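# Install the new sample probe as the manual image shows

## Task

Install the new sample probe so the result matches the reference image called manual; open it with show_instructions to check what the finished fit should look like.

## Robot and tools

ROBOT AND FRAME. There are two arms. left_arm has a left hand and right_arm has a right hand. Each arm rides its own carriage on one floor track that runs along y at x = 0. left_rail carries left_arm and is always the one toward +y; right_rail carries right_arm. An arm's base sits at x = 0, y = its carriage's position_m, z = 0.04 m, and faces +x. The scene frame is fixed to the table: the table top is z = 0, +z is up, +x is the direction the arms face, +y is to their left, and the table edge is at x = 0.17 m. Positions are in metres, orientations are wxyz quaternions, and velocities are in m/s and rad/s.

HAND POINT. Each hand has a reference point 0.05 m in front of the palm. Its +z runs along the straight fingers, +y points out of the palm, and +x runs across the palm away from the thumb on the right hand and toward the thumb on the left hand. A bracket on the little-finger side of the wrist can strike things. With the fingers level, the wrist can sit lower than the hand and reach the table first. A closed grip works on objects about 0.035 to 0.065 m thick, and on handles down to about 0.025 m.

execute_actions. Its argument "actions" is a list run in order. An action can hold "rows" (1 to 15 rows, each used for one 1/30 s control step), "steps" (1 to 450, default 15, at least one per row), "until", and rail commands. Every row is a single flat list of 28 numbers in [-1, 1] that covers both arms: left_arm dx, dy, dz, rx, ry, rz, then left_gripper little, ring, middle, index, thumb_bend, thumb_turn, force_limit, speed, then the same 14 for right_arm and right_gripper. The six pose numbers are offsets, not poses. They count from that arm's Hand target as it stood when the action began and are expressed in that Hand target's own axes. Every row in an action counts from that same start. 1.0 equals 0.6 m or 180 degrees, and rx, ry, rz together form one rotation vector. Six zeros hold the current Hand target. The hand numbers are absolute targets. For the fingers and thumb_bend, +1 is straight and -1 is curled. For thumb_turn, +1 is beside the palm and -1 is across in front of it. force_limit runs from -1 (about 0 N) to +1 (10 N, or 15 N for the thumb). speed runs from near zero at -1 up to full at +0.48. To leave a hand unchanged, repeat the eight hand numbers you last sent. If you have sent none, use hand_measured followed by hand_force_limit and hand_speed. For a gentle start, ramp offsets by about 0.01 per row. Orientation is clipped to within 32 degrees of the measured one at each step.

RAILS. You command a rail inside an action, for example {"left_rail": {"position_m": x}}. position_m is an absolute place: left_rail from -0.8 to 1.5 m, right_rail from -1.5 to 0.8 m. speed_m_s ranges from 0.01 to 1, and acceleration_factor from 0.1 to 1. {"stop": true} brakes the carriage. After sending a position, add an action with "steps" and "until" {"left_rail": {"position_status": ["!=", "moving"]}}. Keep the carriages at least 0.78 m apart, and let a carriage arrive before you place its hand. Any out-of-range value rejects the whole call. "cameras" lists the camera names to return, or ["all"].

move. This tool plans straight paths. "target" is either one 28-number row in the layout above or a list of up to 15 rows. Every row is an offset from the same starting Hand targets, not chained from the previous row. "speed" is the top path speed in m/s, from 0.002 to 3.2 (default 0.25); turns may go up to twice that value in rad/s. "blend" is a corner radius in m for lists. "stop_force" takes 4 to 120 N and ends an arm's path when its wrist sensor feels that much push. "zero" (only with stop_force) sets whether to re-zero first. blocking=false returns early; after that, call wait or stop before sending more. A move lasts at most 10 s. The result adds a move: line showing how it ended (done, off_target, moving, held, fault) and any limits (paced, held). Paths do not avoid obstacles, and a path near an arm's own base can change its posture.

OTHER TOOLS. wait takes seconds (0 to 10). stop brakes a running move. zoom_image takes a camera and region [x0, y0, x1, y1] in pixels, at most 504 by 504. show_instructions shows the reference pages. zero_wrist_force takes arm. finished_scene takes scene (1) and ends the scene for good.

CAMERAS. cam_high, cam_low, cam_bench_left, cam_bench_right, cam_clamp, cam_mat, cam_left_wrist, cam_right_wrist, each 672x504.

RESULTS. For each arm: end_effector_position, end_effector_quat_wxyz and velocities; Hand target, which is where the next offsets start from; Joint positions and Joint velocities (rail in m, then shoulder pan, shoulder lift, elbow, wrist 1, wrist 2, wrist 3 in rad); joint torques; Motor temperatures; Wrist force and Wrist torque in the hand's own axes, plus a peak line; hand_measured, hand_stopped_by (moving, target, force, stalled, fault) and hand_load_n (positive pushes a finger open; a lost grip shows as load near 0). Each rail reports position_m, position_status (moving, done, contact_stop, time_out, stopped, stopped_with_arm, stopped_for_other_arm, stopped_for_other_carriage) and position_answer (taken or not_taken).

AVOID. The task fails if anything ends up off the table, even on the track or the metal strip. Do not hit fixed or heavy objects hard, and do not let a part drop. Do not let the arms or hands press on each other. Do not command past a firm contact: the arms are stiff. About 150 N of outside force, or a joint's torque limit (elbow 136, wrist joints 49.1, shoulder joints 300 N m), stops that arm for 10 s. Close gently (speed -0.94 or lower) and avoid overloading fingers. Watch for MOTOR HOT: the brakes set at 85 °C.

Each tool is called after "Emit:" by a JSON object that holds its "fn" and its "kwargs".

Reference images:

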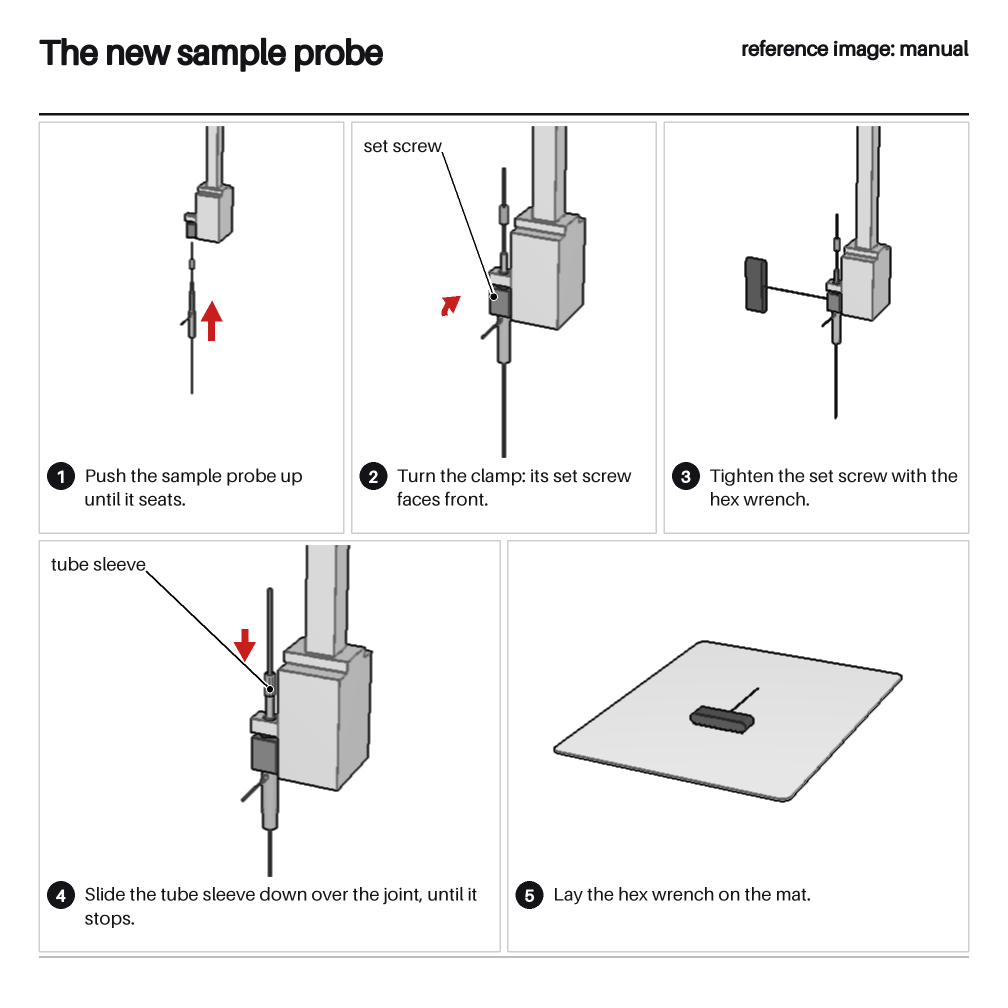

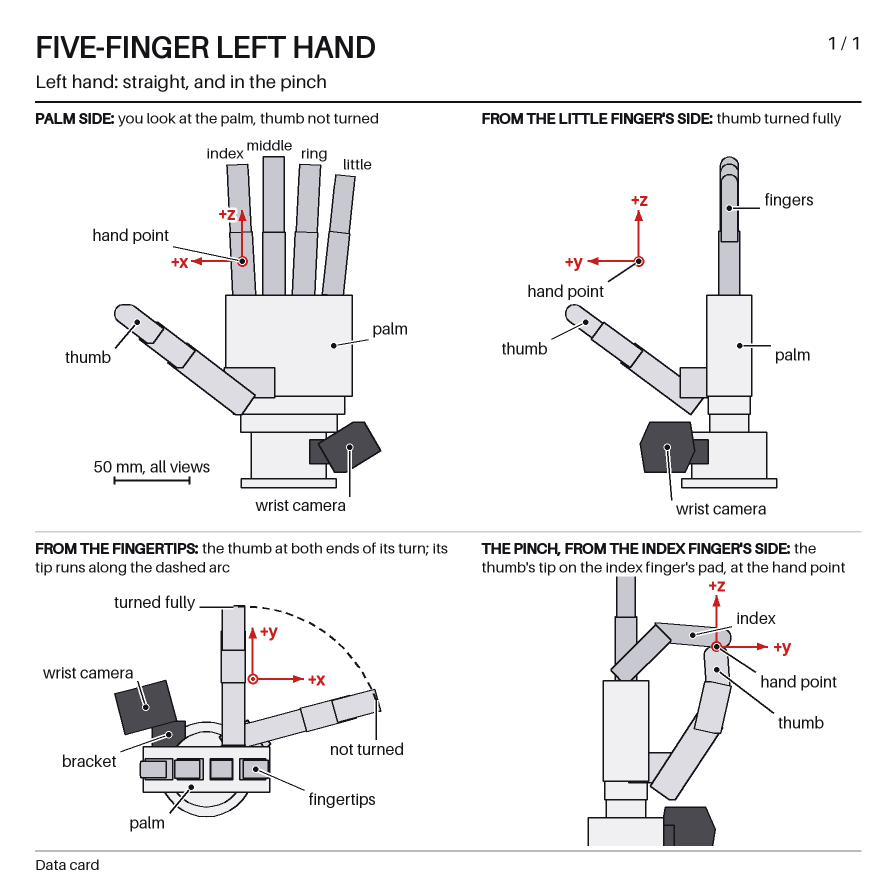

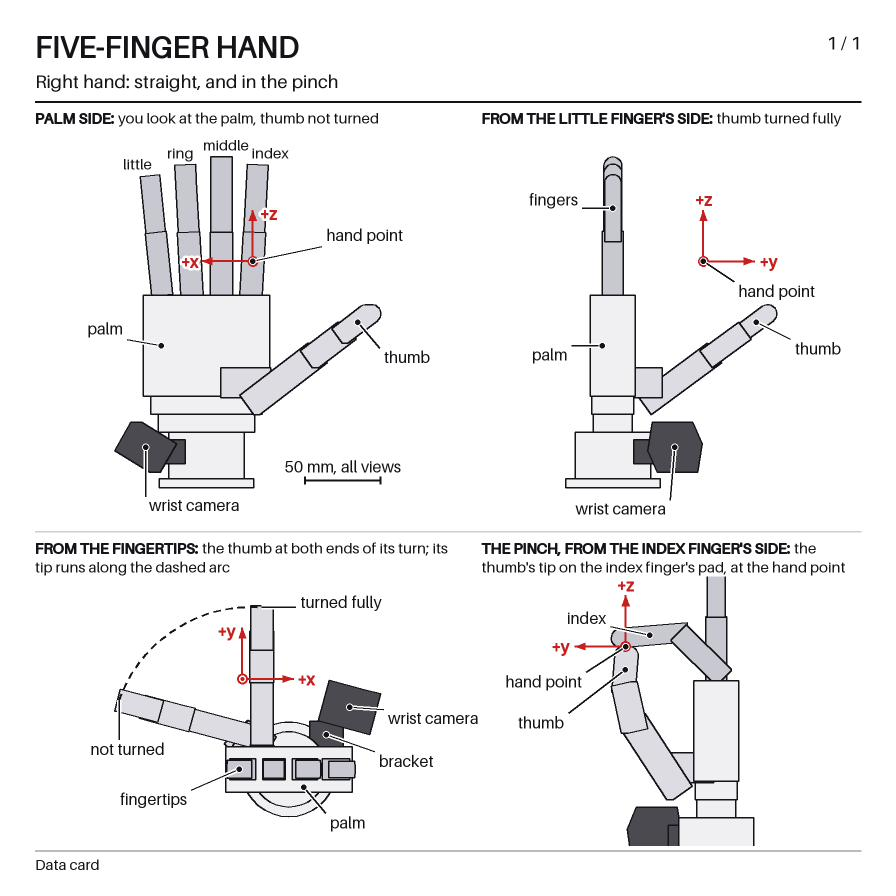

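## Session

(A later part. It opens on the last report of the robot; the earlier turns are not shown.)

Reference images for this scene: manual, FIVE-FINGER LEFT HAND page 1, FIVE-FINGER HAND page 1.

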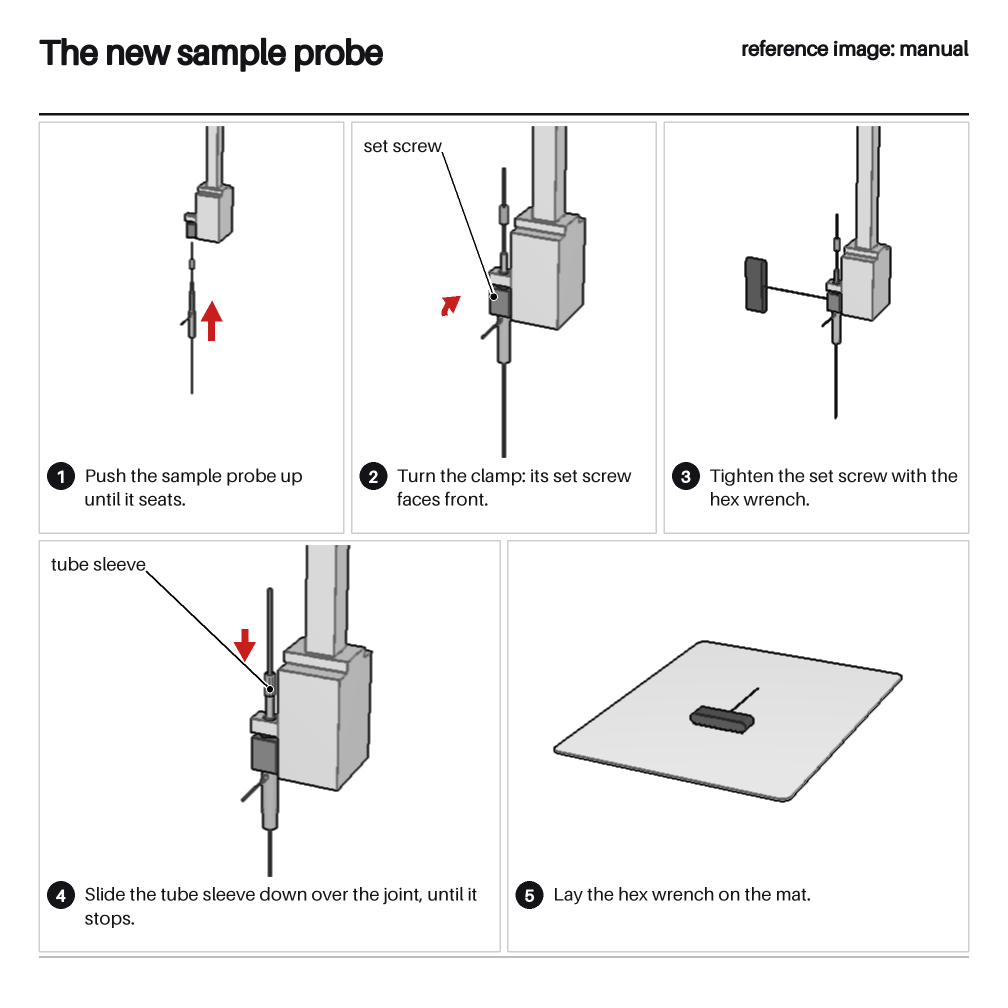

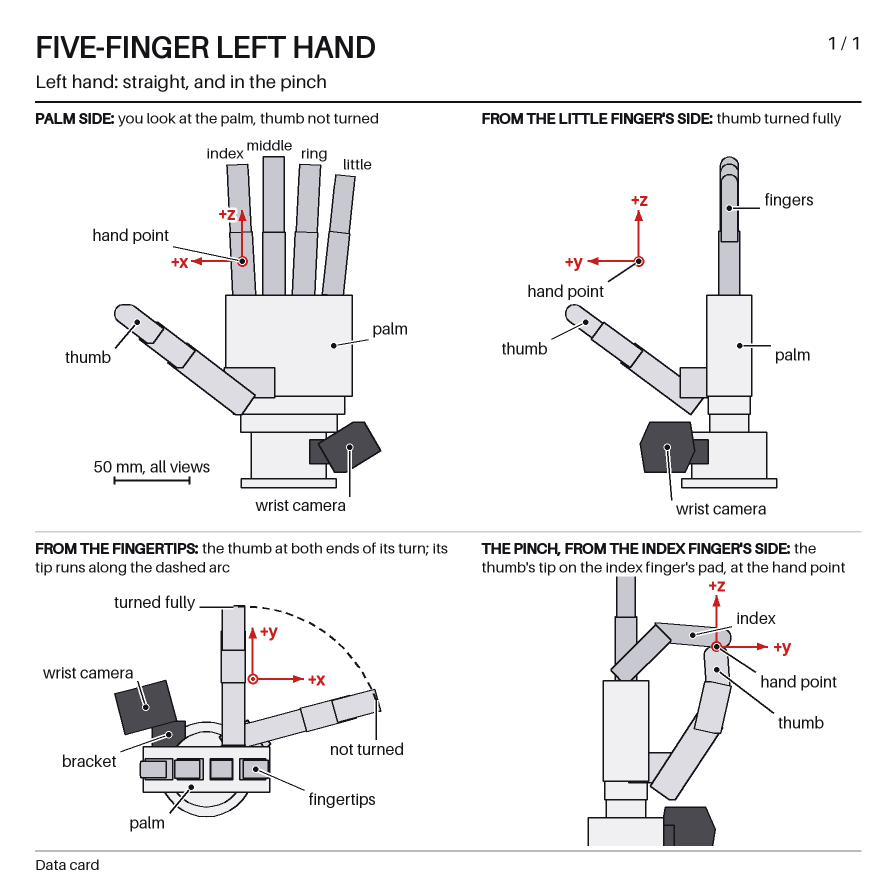

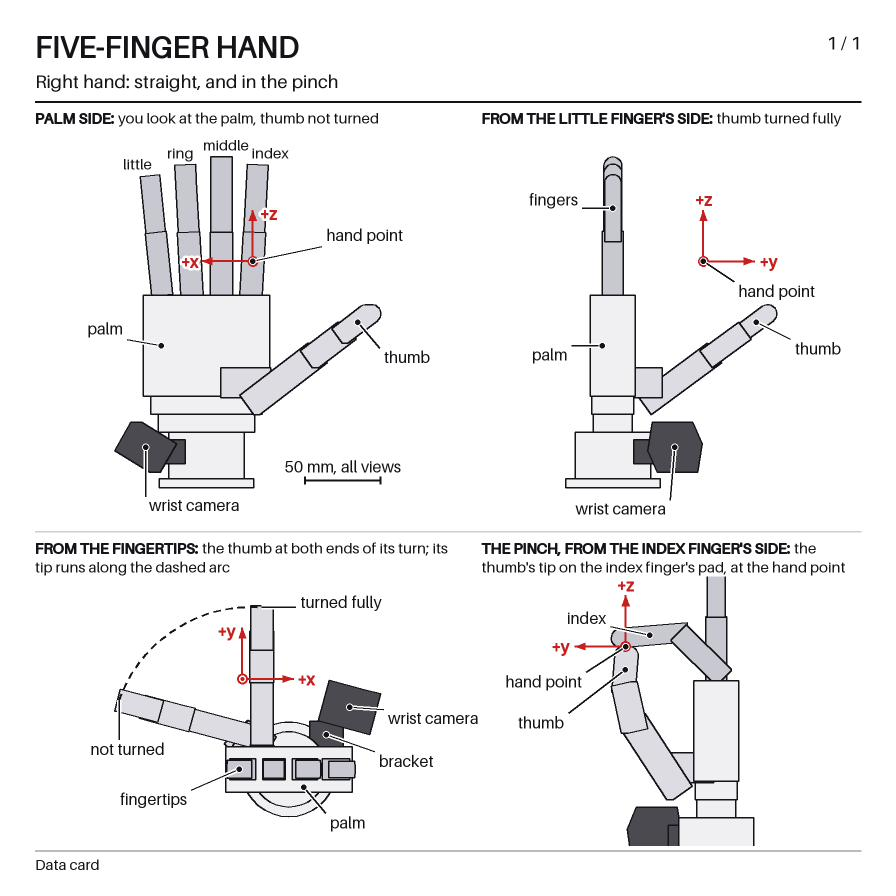

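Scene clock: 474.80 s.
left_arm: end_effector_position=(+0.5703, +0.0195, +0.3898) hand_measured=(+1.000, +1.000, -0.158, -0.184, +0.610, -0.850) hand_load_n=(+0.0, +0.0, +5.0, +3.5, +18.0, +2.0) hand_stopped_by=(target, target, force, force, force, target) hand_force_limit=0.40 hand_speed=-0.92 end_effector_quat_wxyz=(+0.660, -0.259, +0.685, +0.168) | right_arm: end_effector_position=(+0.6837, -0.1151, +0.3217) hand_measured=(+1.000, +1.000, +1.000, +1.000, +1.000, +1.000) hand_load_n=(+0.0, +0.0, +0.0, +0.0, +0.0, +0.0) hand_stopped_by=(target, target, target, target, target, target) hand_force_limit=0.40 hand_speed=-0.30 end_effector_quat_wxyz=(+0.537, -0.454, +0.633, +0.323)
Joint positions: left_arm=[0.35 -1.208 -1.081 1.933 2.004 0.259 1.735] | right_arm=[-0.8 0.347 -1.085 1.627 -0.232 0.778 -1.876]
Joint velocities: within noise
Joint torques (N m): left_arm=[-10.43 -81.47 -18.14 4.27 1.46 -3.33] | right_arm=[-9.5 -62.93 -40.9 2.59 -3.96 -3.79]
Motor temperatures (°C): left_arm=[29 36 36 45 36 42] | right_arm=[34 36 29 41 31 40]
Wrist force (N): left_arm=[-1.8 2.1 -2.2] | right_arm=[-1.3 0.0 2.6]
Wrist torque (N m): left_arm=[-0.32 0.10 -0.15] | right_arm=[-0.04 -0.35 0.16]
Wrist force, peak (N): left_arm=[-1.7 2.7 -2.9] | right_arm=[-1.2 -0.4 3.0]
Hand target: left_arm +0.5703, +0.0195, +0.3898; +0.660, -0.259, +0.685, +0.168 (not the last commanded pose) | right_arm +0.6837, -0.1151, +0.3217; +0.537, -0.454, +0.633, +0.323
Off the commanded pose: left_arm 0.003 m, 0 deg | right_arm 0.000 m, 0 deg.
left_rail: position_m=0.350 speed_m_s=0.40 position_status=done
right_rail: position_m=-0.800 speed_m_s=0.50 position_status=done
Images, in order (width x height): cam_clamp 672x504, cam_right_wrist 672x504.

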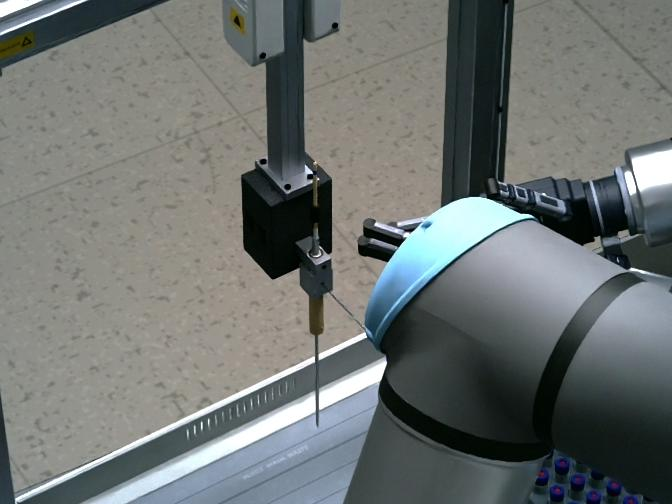

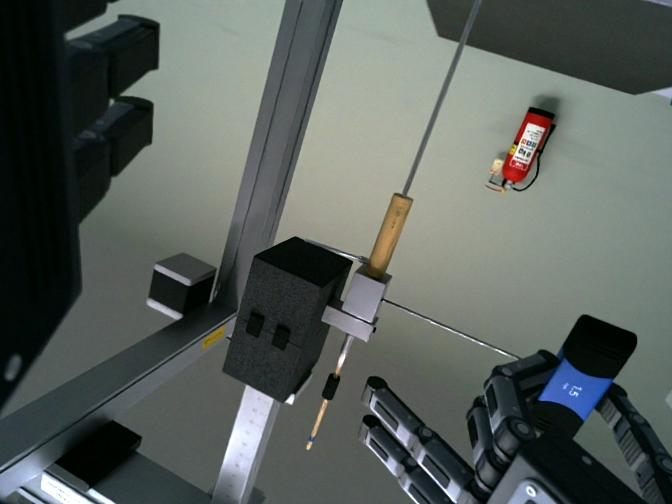

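Emit:
{"fn": "move", "kwargs": {"target": [0.00015,-0.00046,-0.00135,0,0,0,1,1,-0.6,-0.6,0.25,-0.85,0.4,-0.92,0,0,0,0,0,0,1,1,1,1,1,1,0.4,-0.3], "speed": 0.02}}

Emit:
{"fn": "move", "kwargs": {"target": [-0.00004,-0.00291,0.00505,0,0,0,1,1,-0.6,-0.6,0.25,-0.85,0.4,-0.92,0,0,0,0,0,0,1,1,1,1,1,1,0.4,-0.3], "speed": 0.005, "stop_force": 4, "cameras": ["cam_right_wrist","cam_clamp"]}}

Emit:
{"fn": "zoom_image", "kwargs": {"camera": "cam_clamp", "region": [314, 276, 332, 294]}}

Emit:
{"fn": "zoom_image", "kwargs": {"camera": "cam_right_wrist", "region": [374, 290, 394, 310]}}

Scene clock: 476.33 s.
left_arm: end_effector_position=(+0.5698, +0.0188, +0.3899) hand_measured=(+1.000, +1.000, -0.158, -0.184, +0.610, -0.850) hand_load_n=(+0.0, +0.0, +7.0, +6.0, +16.0, +2.0) hand_stopped_by=(target, target, force, force, force, target) hand_force_limit=0.40 hand_speed=-0.92 end_effector_quat_wxyz=(+0.660, -0.259, +0.685, +0.168) | right_arm: end_effector_position=(+0.6837, -0.1151, +0.3217) hand_measured=(+1.000, +1.000, +1.000, +1.000, +1.000, +1.000) hand_load_n=(+0.0, +0.0, +0.0, +0.0, +0.0, +0.0) hand_stopped_by=(target, target, target, target, target, target) hand_force_limit=0.40 hand_speed=-0.30 end_effector_quat_wxyz=(+0.537, -0.454, +0.633, +0.323)
Joint positions: left_arm=[0.35 -1.209 -1.081 1.933 2.005 0.26 1.734] | right_arm=[-0.8 0.347 -1.085 1.627 -0.232 0.778 -1.876]
Joint torques (N m): left_arm=[-9.84 -52.33 -32.77 4.07 2.7 -3.12] | right_arm=[-9.97 -62.56 -41.01 2.74 -4.02 -3.67]
Wrist force (N): left_arm=[-1.5 -1.0 2.8] | right_arm=[-1.1 -0.2 2.7]
Wrist torque (N m): left_arm=[-0.19 0.12 0.01] | right_arm=[-0.08 -0.37 0.16]
Wrist force, peak (N): left_arm=[-2.1 2.7 -2.2] | right_arm=[-1.2 0.1 2.9]
Hand target: left_arm +0.5698, +0.0188, +0.3898; +0.660, -0.259, +0.685, +0.168 | right_arm +0.6837, -0.1151, +0.3217; +0.537, -0.454, +0.633, +0.323
Off the commanded pose: left_arm 0.000 m, 0 deg | right_arm 0.000 m, 0 deg.
left_rail: position_m=0.350 speed_m_s=0.40 position_status=done
right_rail: position_m=-0.800 speed_m_s=0.50 position_status=done
move: done

Scene clock: 477.53 s.
left_arm: end_effector_position=(+0.5703, +0.0188, +0.3898) hand_measured=(+1.000, +1.000, -0.158, -0.184, +0.610, -0.850) hand_load_n=(+0.0, +0.0, +4.5, +4.0, +17.5, +2.0) hand_stopped_by=(target, target, force, force, force, target) hand_force_limit=0.40 hand_speed=-0.92 end_effector_quat_wxyz=(+0.660, -0.259, +0.685, +0.168) | right_arm: end_effector_position=(+0.6837, -0.1151, +0.3217) hand_measured=(+1.000, +1.000, +1.000, +1.000, +1.000, +1.000) hand_load_n=(+0.0, +0.0, +0.0, +0.0, +0.0, +0.0) hand_stopped_by=(target, target, target, target, target, target) hand_force_limit=0.40 hand_speed=-0.30 end_effector_quat_wxyz=(+0.537, -0.454, +0.633, +0.323)
Joint positions: left_arm=[0.35 -1.209 -1.08 1.932 2.005 0.259 1.735] | right_arm=[-0.8 0.347 -1.085 1.627 -0.232 0.778 -1.876]
Joint torques (N m): left_arm=[-12.06 -79.94 -17.58 3.85 1.35 -3.22] | right_arm=[-9.35 -62.75 -40.95 2.63 -4.06 -3.67]
Wrist force (N): left_arm=[-1.1 2.3 -2.4] | right_arm=[-1.1 -0.2 2.7]
Wrist torque (N m): left_arm=[-0.26 0.06 -0.15] | right_arm=[-0.07 -0.36 0.16]
Wrist force, peak (N): left_arm=[-1.4 3.8 -3.9] | right_arm=[-1.4 -0.1 2.8]
Hand target: left_arm +0.5703, +0.0188, +0.3898; +0.660, -0.259, +0.685, +0.168 (not the last commanded pose) | right_arm +0.6837, -0.1151, +0.3217; +0.537, -0.454, +0.633, +0.323
Off the commanded pose: left_arm 0.003 m, 0 deg | right_arm 0.000 m, 0 deg.
left_rail: position_m=0.350 speed_m_s=0.40 position_status=done
right_rail: position_m=-0.800 speed_m_s=0.50 position_status=done
move: contact (left_arm)
Images, in order (width x height): cam_clamp 672x504, cam_right_wrist 672x504.

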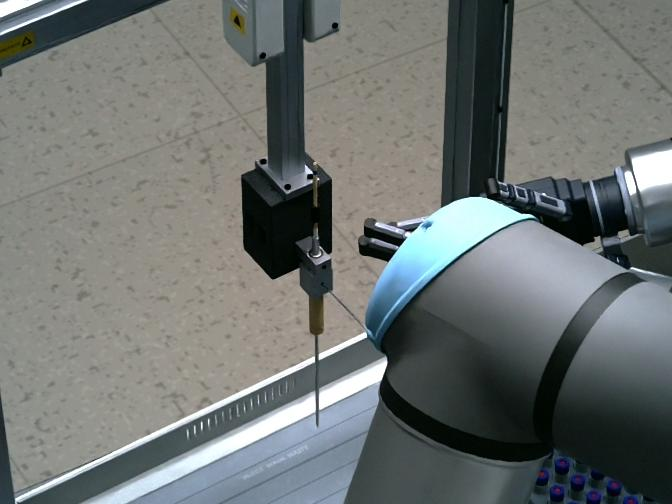

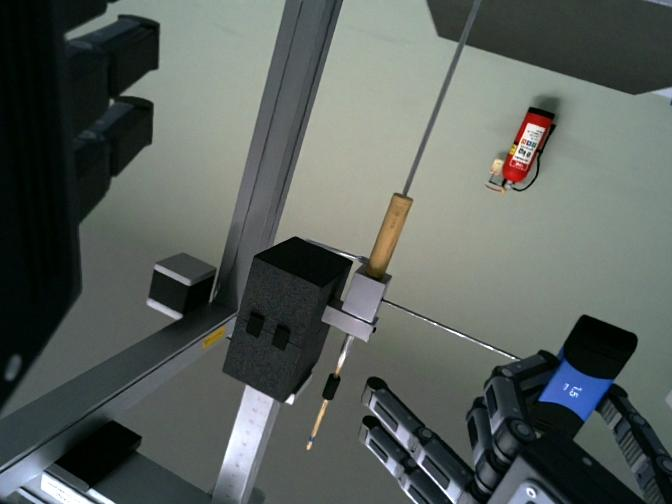

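Scaled by 28.000 from the camera's 672x504 image, which has a finer 960x720 frame.

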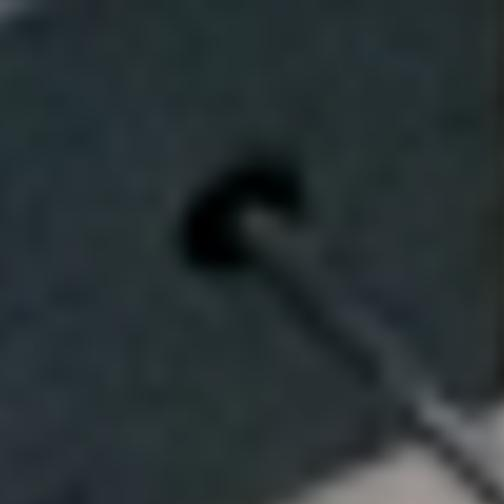

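Scaled by 25.200 from the camera's 672x504 image, which has a finer 960x720 frame.

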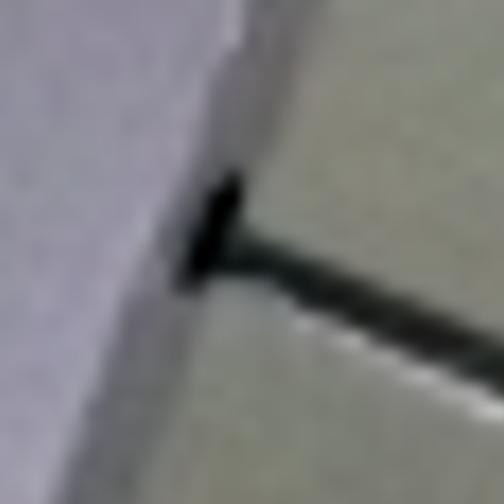

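Emit:
{"fn": "move", "kwargs": {"target": [-0.0049,-0.0004,-0.00211,0.00051,0.03606,-0.06258,1,1,-0.6,-0.6,0.25,-0.85,0.4,-0.92,0,0,0,0,0,0,1,1,1,1,1,1,0.4,-0.3], "speed": 0.1}}

Emit:
{"fn": "move", "kwargs": {"target": [-0.00004,-0.00332,0.00577,0,0,0,1,1,-0.6,-0.6,0.25,-0.85,0.4,-0.92,0,0,0,0,0,0,1,1,1,1,1,1,0.4,-0.3], "speed": 0.005, "stop_force": 4, "cameras": ["cam_right_wrist","cam_clamp"]}}

Emit:
{"fn": "zoom_image", "kwargs": {"camera": "cam_clamp", "region": [314, 276, 332, 294]}}

Emit:
{"fn": "zoom_image", "kwargs": {"camera": "cam_right_wrist", "region": [374, 290, 394, 310]}}

Scene clock: 480.43 s.
left_arm: end_effector_position=(+0.5694, +0.0182, +0.3929) hand_measured=(+1.000, +1.000, -0.158, -0.184, +0.610, -0.850) hand_load_n=(+0.0, -0.5, +7.0, +6.0, +16.0, +2.0) hand_stopped_by=(target, target, force, force, force, target) hand_force_limit=0.40 hand_speed=-0.92 end_effector_quat_wxyz=(+0.634, -0.334, +0.692, +0.087) | right_arm: end_effector_position=(+0.6837, -0.1151, +0.3217) hand_measured=(+1.000, +1.000, +1.000, +1.000, +1.000, +1.000) hand_load_n=(+0.0, +0.0, +0.0, +0.0, +0.0, +0.0) hand_stopped_by=(target, target, target, target, target, target) hand_force_limit=0.40 hand_speed=-0.30 end_effector_quat_wxyz=(+0.537, -0.454, +0.633, +0.323)
Joint positions: left_arm=[0.35 -1.203 -1.126 1.845 1.716 0.283 1.945] | right_arm=[-0.8 0.347 -1.085 1.627 -0.232 0.778 -1.876]
Joint torques (N m): left_arm=[12.78 -79.66 -34.94 0.65 2.02 3.91] | right_arm=[-8.99 -62.43 -41.12 2.64 -4.06 -3.49]
Wrist force (N): left_arm=[-2.0 -1.0 3.1] | right_arm=[-0.9 -0.4 2.1]
Wrist torque (N m): left_arm=[-0.25 0.22 -0.19] | right_arm=[-0.06 -0.38 0.17]
Wrist force, peak (N): left_arm=[-2.1 -0.4 3.6] | right_arm=[-1.0 -0.1 3.1]
Hand target: left_arm +0.5694, +0.0182, +0.3929; +0.634, -0.334, +0.692, +0.087 | right_arm +0.6837, -0.1151, +0.3217; +0.537, -0.454, +0.633, +0.323
Off the commanded pose: left_arm 0.000 m, 0 deg | right_arm 0.000 m, 0 deg.
left_rail: position_m=0.350 speed_m_s=0.40 position_status=done
right_rail: position_m=-0.800 speed_m_s=0.50 position_status=done
move: done

Scene clock: 481.73 s.
left_arm: end_effector_position=(+0.5704, +0.0184, +0.3929) hand_measured=(+1.000, +1.000, -0.158, -0.184, +0.610, -0.850) hand_load_n=(-0.5, +0.0, +4.5, +4.0, +18.0, +2.0) hand_stopped_by=(target, target, force, force, force, target) hand_force_limit=0.40 hand_speed=-0.92 end_effector_quat_wxyz=(+0.634, -0.334, +0.692, +0.087) | right_arm: end_effector_position=(+0.6837, -0.1151, +0.3217) hand_measured=(+1.000, +1.000, +1.000, +1.000, +1.000, +1.000) hand_load_n=(+0.0, +0.0, +0.0, +0.0, +0.0, +0.0) hand_stopped_by=(target, target, target, target, target, target) hand_force_limit=0.40 hand_speed=-0.30 end_effector_quat_wxyz=(+0.537, -0.454, +0.633, +0.323)
Joint positions: left_arm=[0.35 -1.201 -1.125 1.843 1.713 0.282 1.949] | right_arm=[-0.8 0.347 -1.085 1.627 -0.232 0.778 -1.876]
Joint torques (N m): left_arm=[-7.33 -78.33 -19.91 5.08 1 -3.11] | right_arm=[-8.74 -62.85 -41.42 2.57 -3.78 -3.66]
Wrist force (N): left_arm=[-1.7 2.5 -1.8] | right_arm=[-1.0 0.2 2.3]
Wrist torque (N m): left_arm=[-0.23 0.12 -0.11] | right_arm=[0.00 -0.38 0.19]
Wrist force, peak (N): left_arm=[-1.9 3.7 -3.4] | right_arm=[-1.2 -0.5 2.9]
Hand target: left_arm +0.5704, +0.0184, +0.3929; +0.634, -0.334, +0.692, +0.087 (not the last commanded pose) | right_arm +0.6837, -0.1151, +0.3217; +0.537, -0.454, +0.633, +0.323
Off the commanded pose: left_arm 0.003 m, 0 deg | right_arm 0.000 m, 0 deg.
left_rail: position_m=0.350 speed_m_s=0.40 position_status=done
right_rail: position_m=-0.800 speed_m_s=0.50 position_status=done
move: contact (left_arm)
Images, in order (width x height): cam_clamp 672x504, cam_right_wrist 672x504.

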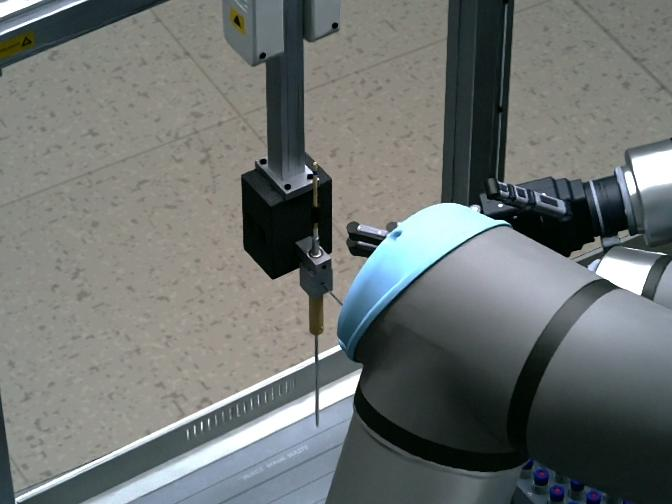

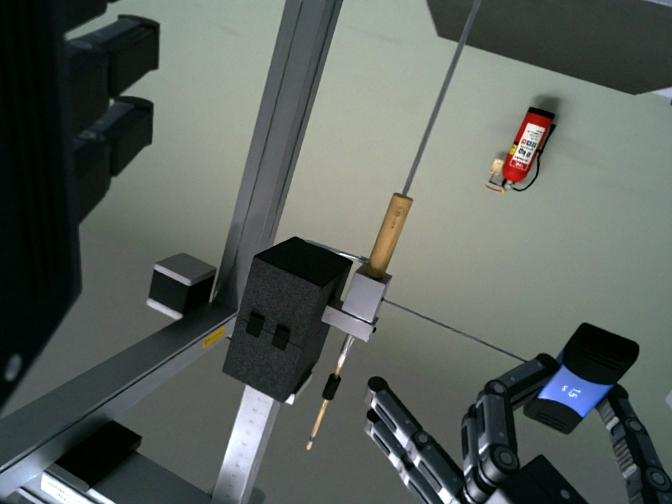

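Scaled by 28.000 from the camera's 672x504 image, which has a finer 960x720 frame.

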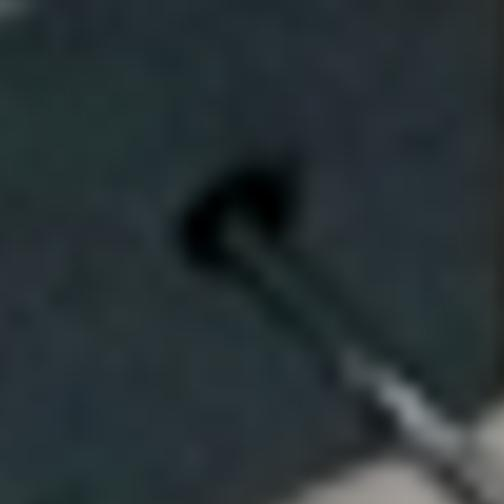

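Scaled by 25.200 from the camera's 672x504 image, which has a finer 960x720 frame.

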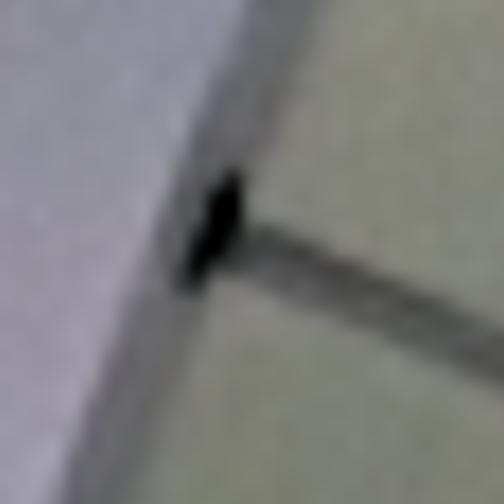

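Emit:
{"fn": "move", "kwargs": {"target": [0.00169,0.00085,0.0008,-0.00019,-0.01387,0.02407,1,1,-0.6,-0.6,0.25,-0.85,0.4,-0.92,0,0,0,0,0,0,1,1,1,1,1,1,0.4,-0.3], "speed": 0.1}}

Emit:
{"fn": "move", "kwargs": {"target": [0.00169,0.00098,0.00058,-0.00019,-0.01387,0.02407,1,1,-0.6,-0.6,0.25,-0.85,0.4,-0.92,0,0,0,0,0,0,1,1,1,1,1,1,0.4,-0.3], "speed": 0.1}}

Emit:
{"fn": "move", "kwargs": {"target": [0.00169,0.00098,0.00058,-0.00019,-0.01387,0.02407,1,1,-0.6,-0.6,0.25,-0.85,0.4,-0.92,0,0,0,0,0,0,1,1,1,1,1,1,0.4,-0.3], "speed": 0.1}}

Emit:
{"fn": "move", "kwargs": {"target": [0.00169,0.00098,0.00058,-0.00019,-0.01387,0.02407,1,1,-0.6,-0.6,0.25,-0.85,0.4,-0.92,0,0,0,0,0,0,1,1,1,1,1,1,0.4,-0.3], "speed": 0.1}}

Scene clock: 483.10 s.
left_arm: end_effector_position=(+0.5705, +0.0187, +0.3917) hand_measured=(+1.000, +1.000, -0.158, -0.184, +0.610, -0.850) hand_load_n=(+0.0, +0.0, +3.5, +3.0, +19.0, +1.5) hand_stopped_by=(target, target, force, force, force, target) hand_force_limit=0.40 hand_speed=-0.92 end_effector_quat_wxyz=(+0.645, -0.306, +0.690, +0.118) | right_arm: end_effector_position=(+0.6837, -0.1151, +0.3217) hand_measured=(+1.000, +1.000, +1.000, +1.000, +1.000, +1.000) hand_load_n=(+0.0, +0.0, +0.0, +0.0, +0.0, +0.0) hand_stopped_by=(target, target, target, target, target, target) hand_force_limit=0.40 hand_speed=-0.30 end_effector_quat_wxyz=(+0.537, -0.454, +0.633, +0.323)
Joint positions: left_arm=[0.35 -1.204 -1.105 1.874 1.82 0.27 1.873] | right_arm=[-0.8 0.347 -1.085 1.627 -0.232 0.778 -1.876]
Joint torques (N m): left_arm=[-9.69 -52.58 -19.53 4.72 -5.66 -3.3] | right_arm=[-8.95 -62.79 -41 2.58 -3.83 -3.67]
Wrist force (N): left_arm=[-1.6 4.5 -3.6] | right_arm=[-0.8 -0.4 2.7]
Wrist torque (N m): left_arm=[-0.31 0.18 0.03] | right_arm=[-0.10 -0.41 0.17]
Wrist force, peak (N): left_arm=[-1.5 5.0 -4.7] | right_arm=[-1.4 -0.3 2.8]
Hand target: left_arm +0.5705, +0.0187, +0.3917; +0.645, -0.306, +0.690, +0.118 | right_arm +0.6837, -0.1151, +0.3217; +0.537, -0.454, +0.633, +0.323
Off the commanded pose: left_arm 0.000 m, 0 deg | right_arm 0.000 m, 0 deg.
left_rail: position_m=0.350 speed_m_s=0.40 position_status=done
right_rail: position_m=-0.800 speed_m_s=0.50 position_status=done
move: done

Scene clock: 484.07 s.
left_arm: end_effector_position=(+0.5705, +0.0191, +0.3906) hand_measured=(+1.000, +1.000, -0.158, -0.184, +0.610, -0.850) hand_load_n=(+0.0, +0.0, +3.5, +2.5, +19.0, +1.5) hand_stopped_by=(target, target, force, force, force, target) hand_force_limit=0.40 hand_speed=-0.92 end_effector_quat_wxyz=(+0.655, -0.277, +0.687, +0.150) | right_arm: end_effector_position=(+0.6837, -0.1151, +0.3217) hand_measured=(+1.000, +1.000, +1.000, +1.000, +1.000, +1.000) hand_load_n=(+0.0, +0.0, +0.0, +0.0, +0.0, +0.0) hand_stopped_by=(target, target, target, target, target, target) hand_force_limit=0.40 hand_speed=-0.30 end_effector_quat_wxyz=(+0.537, -0.454, +0.633, +0.323)
Joint positions: left_arm=[0.35 -1.207 -1.089 1.909 1.933 0.262 1.789] | right_arm=[-0.8 0.347 -1.085 1.627 -0.232 0.778 -1.876]
Joint torques (N m): left_arm=[-8.56 -52.6 -19.07 4.46 -5.58 -2.94] | right_arm=[-8.94 -62.12 -41.31 2.46 -4.12 -3.54]
Wrist force (N): left_arm=[-1.7 4.3 -4.2] | right_arm=[-0.8 -0.3 2.9]
Wrist torque (N m): left_arm=[-0.28 0.16 0.06] | right_arm=[-0.09 -0.42 0.18]
Wrist force, peak (N): left_arm=[-1.9 4.9 -5.6] | right_arm=[-1.0 -0.3 3.0]
Hand target: left_arm +0.5705, +0.0191, +0.3906; +0.655, -0.277, +0.687, +0.150 | right_arm +0.6837, -0.1151, +0.3217; +0.537, -0.454, +0.633, +0.323
Off the commanded pose: left_arm 0.000 m, 0 deg | right_arm 0.000 m, 0 deg.
left_rail: position_m=0.350 speed_m_s=0.40 position_status=done
right_rail: position_m=-0.800 speed_m_s=0.50 position_status=done
move: done

Scene clock: 485.03 s.
left_arm: end_effector_position=(+0.5705, +0.0195, +0.3894) hand_measured=(+1.000, +1.000, -0.158, -0.184, +0.610, -0.850) hand_load_n=(+0.0, +0.0, +3.5, +2.5, +19.5, +1.5) hand_stopped_by=(target, target, force, force, force, target) hand_force_limit=0.40 hand_speed=-0.92 end_effector_quat_wxyz=(+0.663, -0.247, +0.683, +0.180) | right_arm: end_effector_position=(+0.6837, -0.1151, +0.3217) hand_measured=(+1.000, +1.000, +1.000, +1.000, +1.000, +1.000) hand_load_n=(+0.0, +0.0, +0.0, +0.0, +0.0, +0.0) hand_stopped_by=(target, target, target, target, target, target) hand_force_limit=0.40 hand_speed=-0.30 end_effector_quat_wxyz=(+0.537, -0.454, +0.633, +0.323)
Joint positions: left_arm=[0.35 -1.209 -1.077 1.948 2.052 0.257 1.7] | right_arm=[-0.8 0.347 -1.085 1.627 -0.232 0.778 -1.876]
Joint torques (N m): left_arm=[-8.88 -52.62 -17.81 4 -4.16 -2.51] | right_arm=[-8.81 -62.27 -41.23 2.63 -3.91 -3.58]
Wrist force (N): left_arm=[-1.7 4.4 -5.2] | right_arm=[-0.9 -0.2 2.7]
Wrist torque (N m): left_arm=[-0.24 0.11 -0.03] | right_arm=[-0.07 -0.41 0.18]
Wrist force, peak (N): left_arm=[-0.5 5.0 -5.8] | right_arm=[-0.7 -0.2 3.2]
Hand target: left_arm +0.5705, +0.0195, +0.3894; +0.663, -0.247, +0.683, +0.180 | right_arm +0.6837, -0.1151, +0.3217; +0.537, -0.454, +0.633, +0.323
Off the commanded pose: left_arm 0.000 m, 0 deg | right_arm 0.000 m, 0 deg.
left_rail: position_m=0.350 speed_m_s=0.40 position_status=done
right_rail: position_m=-0.800 speed_m_s=0.50 position_status=done
move: done

Scene clock: 486.03 s.
left_arm: end_effector_position=(+0.5704, +0.0201, +0.3883) hand_measured=(+1.000, +1.000, -0.158, -0.184, +0.610, -0.850) hand_load_n=(+0.0, +0.0, +3.5, +2.5, +20.0, +1.5) hand_stopped_by=(target, target, force, force, force, target) hand_force_limit=0.40 hand_speed=-0.92 end_effector_quat_wxyz=(+0.671, -0.218, +0.677, +0.211) | right_arm: end_effector_position=(+0.6837, -0.1151, +0.3217) hand_measured=(+1.000, +1.000, +1.000, +1.000, +1.000, +1.000) hand_load_n=(+0.0, +0.0, +0.0, +0.0, +0.0, +0.0) hand_stopped_by=(target, target, target, target, target, target) hand_force_limit=0.40 hand_speed=-0.30 end_effector_quat_wxyz=(+0.537, -0.454, +0.633, +0.323)
Joint positions: left_arm=[0.35 -1.21 -1.069 1.989 2.176 0.255 1.608] | right_arm=[-0.8 0.347 -1.085 1.627 -0.232 0.778 -1.876]
Joint torques (N m): left_arm=[-7.52 -62.2 -17.05 3.39 0.74 -3.24] | right_arm=[-9.54 -63.5 -40.79 2.62 -3.99 -3.49]
Wrist force (N): left_arm=[-1.4 5.2 -5.3] | right_arm=[-1.3 -0.2 2.5]
Wrist torque (N m): left_arm=[-0.31 0.15 0.02] | right_arm=[-0.06 -0.34 0.16]
Wrist force, peak (N): left_arm=[-1.5 5.5 -6.1] | right_arm=[-0.9 0.1 3.0]
Hand target: left_arm +0.5704, +0.0201, +0.3884; +0.671, -0.218, +0.677, +0.211 | right_arm +0.6837, -0.1151, +0.3217; +0.537, -0.454, +0.633, +0.323
Off the commanded pose: left_arm 0.000 m, 0 deg | right_arm 0.000 m, 0 deg.
left_rail: position_m=0.350 speed_m_s=0.40 position_status=done
right_rail: position_m=-0.800 speed_m_s=0.50 position_status=done
move: done

Emit:
{"fn": "move", "kwargs": {"target": [0.00052,-0.00064,-0.00168,0,0,0,1,1,-0.6,-0.6,0.25,-0.85,0.4,-0.92,0,0,0,0,0,0,1,1,1,1,1,1,0.4,-0.3], "speed": 0.02}}

Emit:
{"fn": "move", "kwargs": {"target": [-0.00004,-0.00292,0.00505,0,0,0,1,1,-0.6,-0.6,0.25,-0.85,0.4,-0.92,0,0,0,0,0,0,1,1,1,1,1,1,0.4,-0.3], "speed": 0.005, "stop_force": 4, "cameras": ["cam_right_wrist","cam_clamp"]}}

Emit:
{"fn": "zoom_image", "kwargs": {"camera": "cam_clamp", "region": [314, 276, 332, 294]}}

Emit:
{"fn": "zoom_image", "kwargs": {"camera": "cam_right_wrist", "region": [374, 290, 394, 310]}}

Scene clock: 488.23 s.
left_arm: end_effector_position=(+0.5698, +0.0192, +0.3881) hand_measured=(+1.000, +1.000, -0.158, -0.184, +0.610, -0.850) hand_load_n=(+0.0, +0.0, +7.0, +5.5, +16.5, +2.0) hand_stopped_by=(target, target, force, force, force, target) hand_force_limit=0.40 hand_speed=-0.92 end_effector_quat_wxyz=(+0.671, -0.218, +0.677, +0.211) | right_arm: end_effector_position=(+0.6837, -0.1151, +0.3217) hand_measured=(+1.000, +1.000, +1.000, +1.000, +1.000, +1.000) hand_load_n=(+0.0, +0.0, +0.0, +0.0, +0.0, +0.0) hand_stopped_by=(target, target, target, target, target, target) hand_force_limit=0.40 hand_speed=-0.30 end_effector_quat_wxyz=(+0.537, -0.454, +0.633, +0.323)
Joint positions: left_arm=[0.35 -1.211 -1.068 1.989 2.176 0.257 1.608] | right_arm=[-0.8 0.347 -1.085 1.627 -0.232 0.778 -1.876]
Joint torques (N m): left_arm=[-11.05 -54.11 -31.27 3 2.86 -2.84] | right_arm=[-9.36 -63.35 -40.33 2.49 -4.1 -3.54]
Wrist force (N): left_arm=[-1.5 -0.4 2.7] | right_arm=[-1.0 -0.3 2.7]
Wrist torque (N m): left_arm=[-0.14 0.16 0.06] | right_arm=[-0.09 -0.39 0.17]
Wrist force, peak (N): left_arm=[-1.5 5.0 -6.0] | right_arm=[-1.3 -0.2 2.8]
Hand target: left_arm +0.5698, +0.0192, +0.3881; +0.671, -0.218, +0.677, +0.211 | right_arm +0.6837, -0.1151, +0.3217; +0.537, -0.454, +0.633, +0.323
Off the commanded pose: left_arm 0.000 m, 0 deg | right_arm 0.000 m, 0 deg.
left_rail: position_m=0.350 speed_m_s=0.40 position_status=done
right_rail: position_m=-0.800 speed_m_s=0.50 position_status=done
move: done

Scene clock: 489.43 s.
left_arm: end_effector_position=(+0.5702, +0.0192, +0.3880) hand_measured=(+1.000, +1.000, -0.158, -0.184, +0.610, -0.850) hand_load_n=(+0.0, +0.0, +5.0, +4.0, +17.5, +2.0) hand_stopped_by=(target, target, force, force, force, target) hand_force_limit=0.40 hand_speed=-0.92 end_effector_quat_wxyz=(+0.671, -0.218, +0.677, +0.211) | right_arm: end_effector_position=(+0.6837, -0.1151, +0.3217) hand_measured=(+1.000, +1.000, +1.000, +1.000, +1.000, +1.000) hand_load_n=(+0.0, +0.0, +0.0, +0.0, +0.0, +0.0) hand_stopped_by=(target, target, target, target, target, target) hand_force_limit=0.40 hand_speed=-0.30 end_effector_quat_wxyz=(+0.537, -0.454, +0.633, +0.323)
Joint positions: left_arm=[0.35 -1.211 -1.068 1.988 2.176 0.256 1.608] | right_arm=[-0.8 0.347 -1.085 1.627 -0.232 0.778 -1.876]
Joint torques (N m): left_arm=[-8.98 -71.86 -15.97 -0.43 1.81 2.68] | right_arm=[-9.17 -62.18 -40.3 2.7 -3.91 -3.59]
Wrist force (N): left_arm=[-1.6 2.8 -2.1] | right_arm=[-1.2 -0.1 2.7]
Wrist torque (N m): left_arm=[-0.24 0.21 0.00] | right_arm=[-0.07 -0.36 0.16]
Wrist force, peak (N): left_arm=[-1.9 4.3 -3.6] | right_arm=[-1.4 -0.4 2.8]
Hand target: left_arm +0.5702, +0.0192, +0.3881; +0.671, -0.218, +0.677, +0.211 (not the last commanded pose) | right_arm +0.6837, -0.1151, +0.3217; +0.537, -0.454, +0.633, +0.323
Off the commanded pose: left_arm 0.003 m, 0 deg | right_arm 0.000 m, 0 deg.
left_rail: position_m=0.350 speed_m_s=0.40 position_status=done
right_rail: position_m=-0.800 speed_m_s=0.50 position_status=done
move: contact (left_arm)
Images, in order (width x height): cam_clamp 672x504, cam_right_wrist 672x504.

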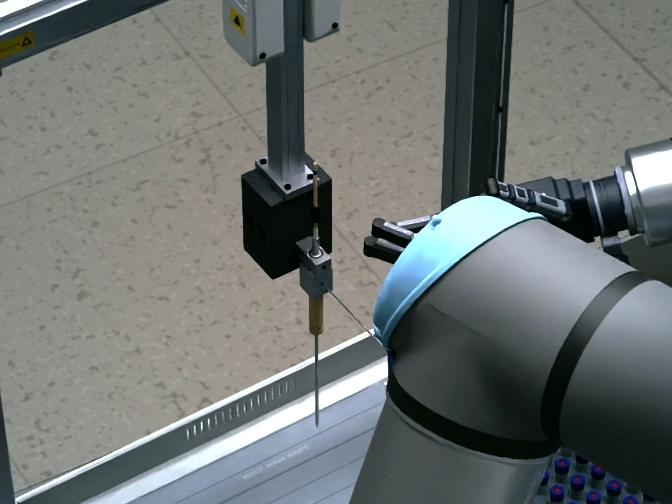

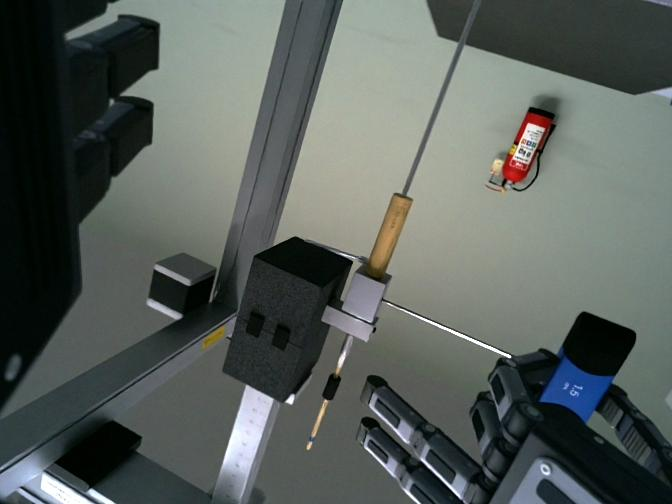

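Scaled by 28.000 from the camera's 672x504 image, which has a finer 960x720 frame.

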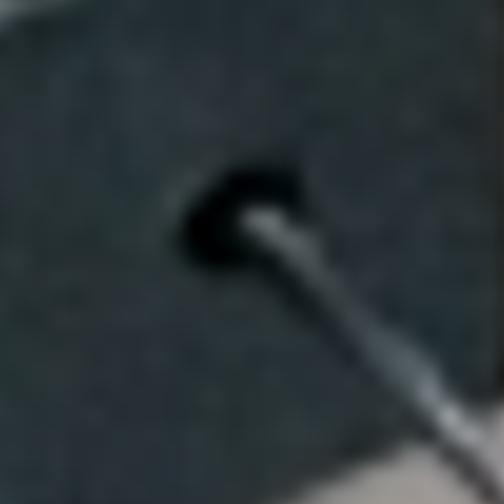

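Scaled by 25.200 from the camera's 672x504 image, which has a finer 960x720 frame.

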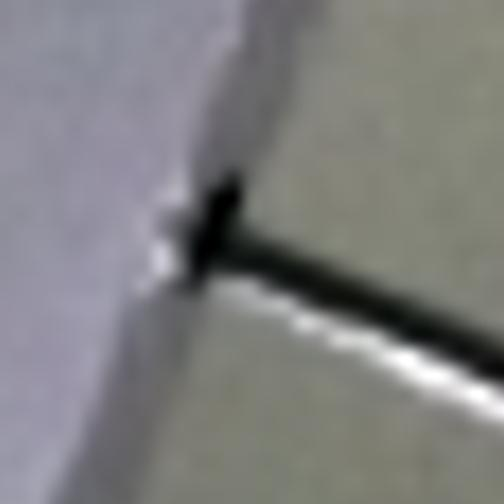

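Emit:
{"fn": "move", "kwargs": {"target": [-0.00303,0.00047,-0.00117,0.00027,0.01942,-0.0337,1,1,-0.6,-0.6,0.25,-0.85,0.4,-0.92,0,0,0,0,0,0,1,1,1,1,1,1,0.4,-0.3], "speed": 0.05}}

Emit:
{"fn": "move", "kwargs": {"target": [-0.00004,-0.00292,0.00505,0,0,0,1,1,-0.6,-0.6,0.25,-0.85,0.4,-0.92,0,0,0,0,0,0,1,1,1,1,1,1,0.4,-0.3], "speed": 0.005, "stop_force": 4}}

Scene clock: 492.20 s.
left_arm: end_effector_position=(+0.5695, +0.0191, +0.3899) hand_measured=(+1.000, +1.000, -0.158, -0.184, +0.610, -0.850) hand_load_n=(+0.0, +0.0, +6.5, +5.5, +16.0, +2.0) hand_stopped_by=(target, target, force, force, force, target) hand_force_limit=0.40 hand_speed=-0.92 end_effector_quat_wxyz=(+0.660, -0.259, +0.685, +0.168) | right_arm: end_effector_position=(+0.6837, -0.1151, +0.3217) hand_measured=(+1.000, +1.000, +1.000, +1.000, +1.000, +1.000) hand_load_n=(+0.0, +0.0, +0.0, +0.5, +0.0, +0.0) hand_stopped_by=(target, target, target, target, target, target) hand_force_limit=0.40 hand_speed=-0.30 end_effector_quat_wxyz=(+0.537, -0.454, +0.633, +0.323)
Joint positions: left_arm=[0.35 -1.21 -1.082 1.933 2.006 0.26 1.733] | right_arm=[-0.8 0.347 -1.085 1.627 -0.232 0.778 -1.876]
Joint torques (N m): left_arm=[13.51 -80.31 -32.45 -0.7 2.7 4.15] | right_arm=[-9.24 -63.51 -40.97 2.49 -3.89 -3.6]
Wrist force (N): left_arm=[-1.4 -0.8 2.6] | right_arm=[-0.9 -0.6 3.1]
Wrist torque (N m): left_arm=[-0.16 0.12 -0.18] | right_arm=[-0.15 -0.41 0.16]
Wrist force, peak (N): left_arm=[-1.5 3.3 -2.1] | right_arm=[-0.9 -0.6 3.1]
Hand target: left_arm +0.5695, +0.0191, +0.3899; +0.660, -0.259, +0.685, +0.168 | right_arm +0.6837, -0.1151, +0.3217; +0.537, -0.454, +0.633, +0.323
Off the commanded pose: left_arm 0.000 m, 0 deg | right_arm 0.000 m, 0 deg.
left_rail: position_m=0.350 speed_m_s=0.40 position_status=done
right_rail: position_m=-0.800 speed_m_s=0.50 position_status=done
move: done

Scene clock: 493.47 s.
left_arm: end_effector_position=(+0.5703, +0.0192, +0.3899) hand_measured=(+1.000, +1.000, -0.158, -0.184, +0.610, -0.850) hand_load_n=(+0.0, +0.0, +4.0, +4.0, +18.0, +2.0) hand_stopped_by=(target, target, force, force, force, target) hand_force_limit=0.40 hand_speed=-0.92 end_effector_quat_wxyz=(+0.660, -0.259, +0.685, +0.168) | right_arm: end_effector_position=(+0.6837, -0.1151, +0.3217) hand_measured=(+1.000, +1.000, +1.000, +1.000, +1.000, +1.000) hand_load_n=(+0.0, +0.0, +0.0, +0.0, +0.0, +0.0) hand_stopped_by=(target, target, target, target, target, target) hand_force_limit=0.40 hand_speed=-0.30 end_effector_quat_wxyz=(+0.537, -0.454, +0.633, +0.323)
Joint positions: left_arm=[0.35 -1.208 -1.081 1.932 2.005 0.259 1.735] | right_arm=[-0.8 0.347 -1.085 1.627 -0.232 0.778 -1.876]
Joint torques (N m): left_arm=[-7.46 -79.75 -17.79 3.84 1.03 -3.1] | right_arm=[-11.12 -63.46 -40.34 2.43 -3.99 -3.62]
Wrist force (N): left_arm=[-1.2 2.5 -2.0] | right_arm=[-0.8 -0.1 2.9]
Wrist torque (N m): left_arm=[-0.30 0.07 -0.17] | right_arm=[-0.07 -0.41 0.18]
Wrist force, peak (N): left_arm=[-1.0 3.9 -4.4] | right_arm=[-1.1 -0.2 2.8]
Hand target: left_arm +0.5703, +0.0192, +0.3900; +0.660, -0.259, +0.685, +0.168 (not the last commanded pose) | right_arm +0.6837, -0.1151, +0.3217; +0.537, -0.454, +0.633, +0.323
Off the commanded pose: left_arm 0.003 m, 0 deg | right_arm 0.000 m, 0 deg.
left_rail: position_m=0.350 speed_m_s=0.40 position_status=done
right_rail: position_m=-0.800 speed_m_s=0.50 position_status=done
move: contact (left_arm)


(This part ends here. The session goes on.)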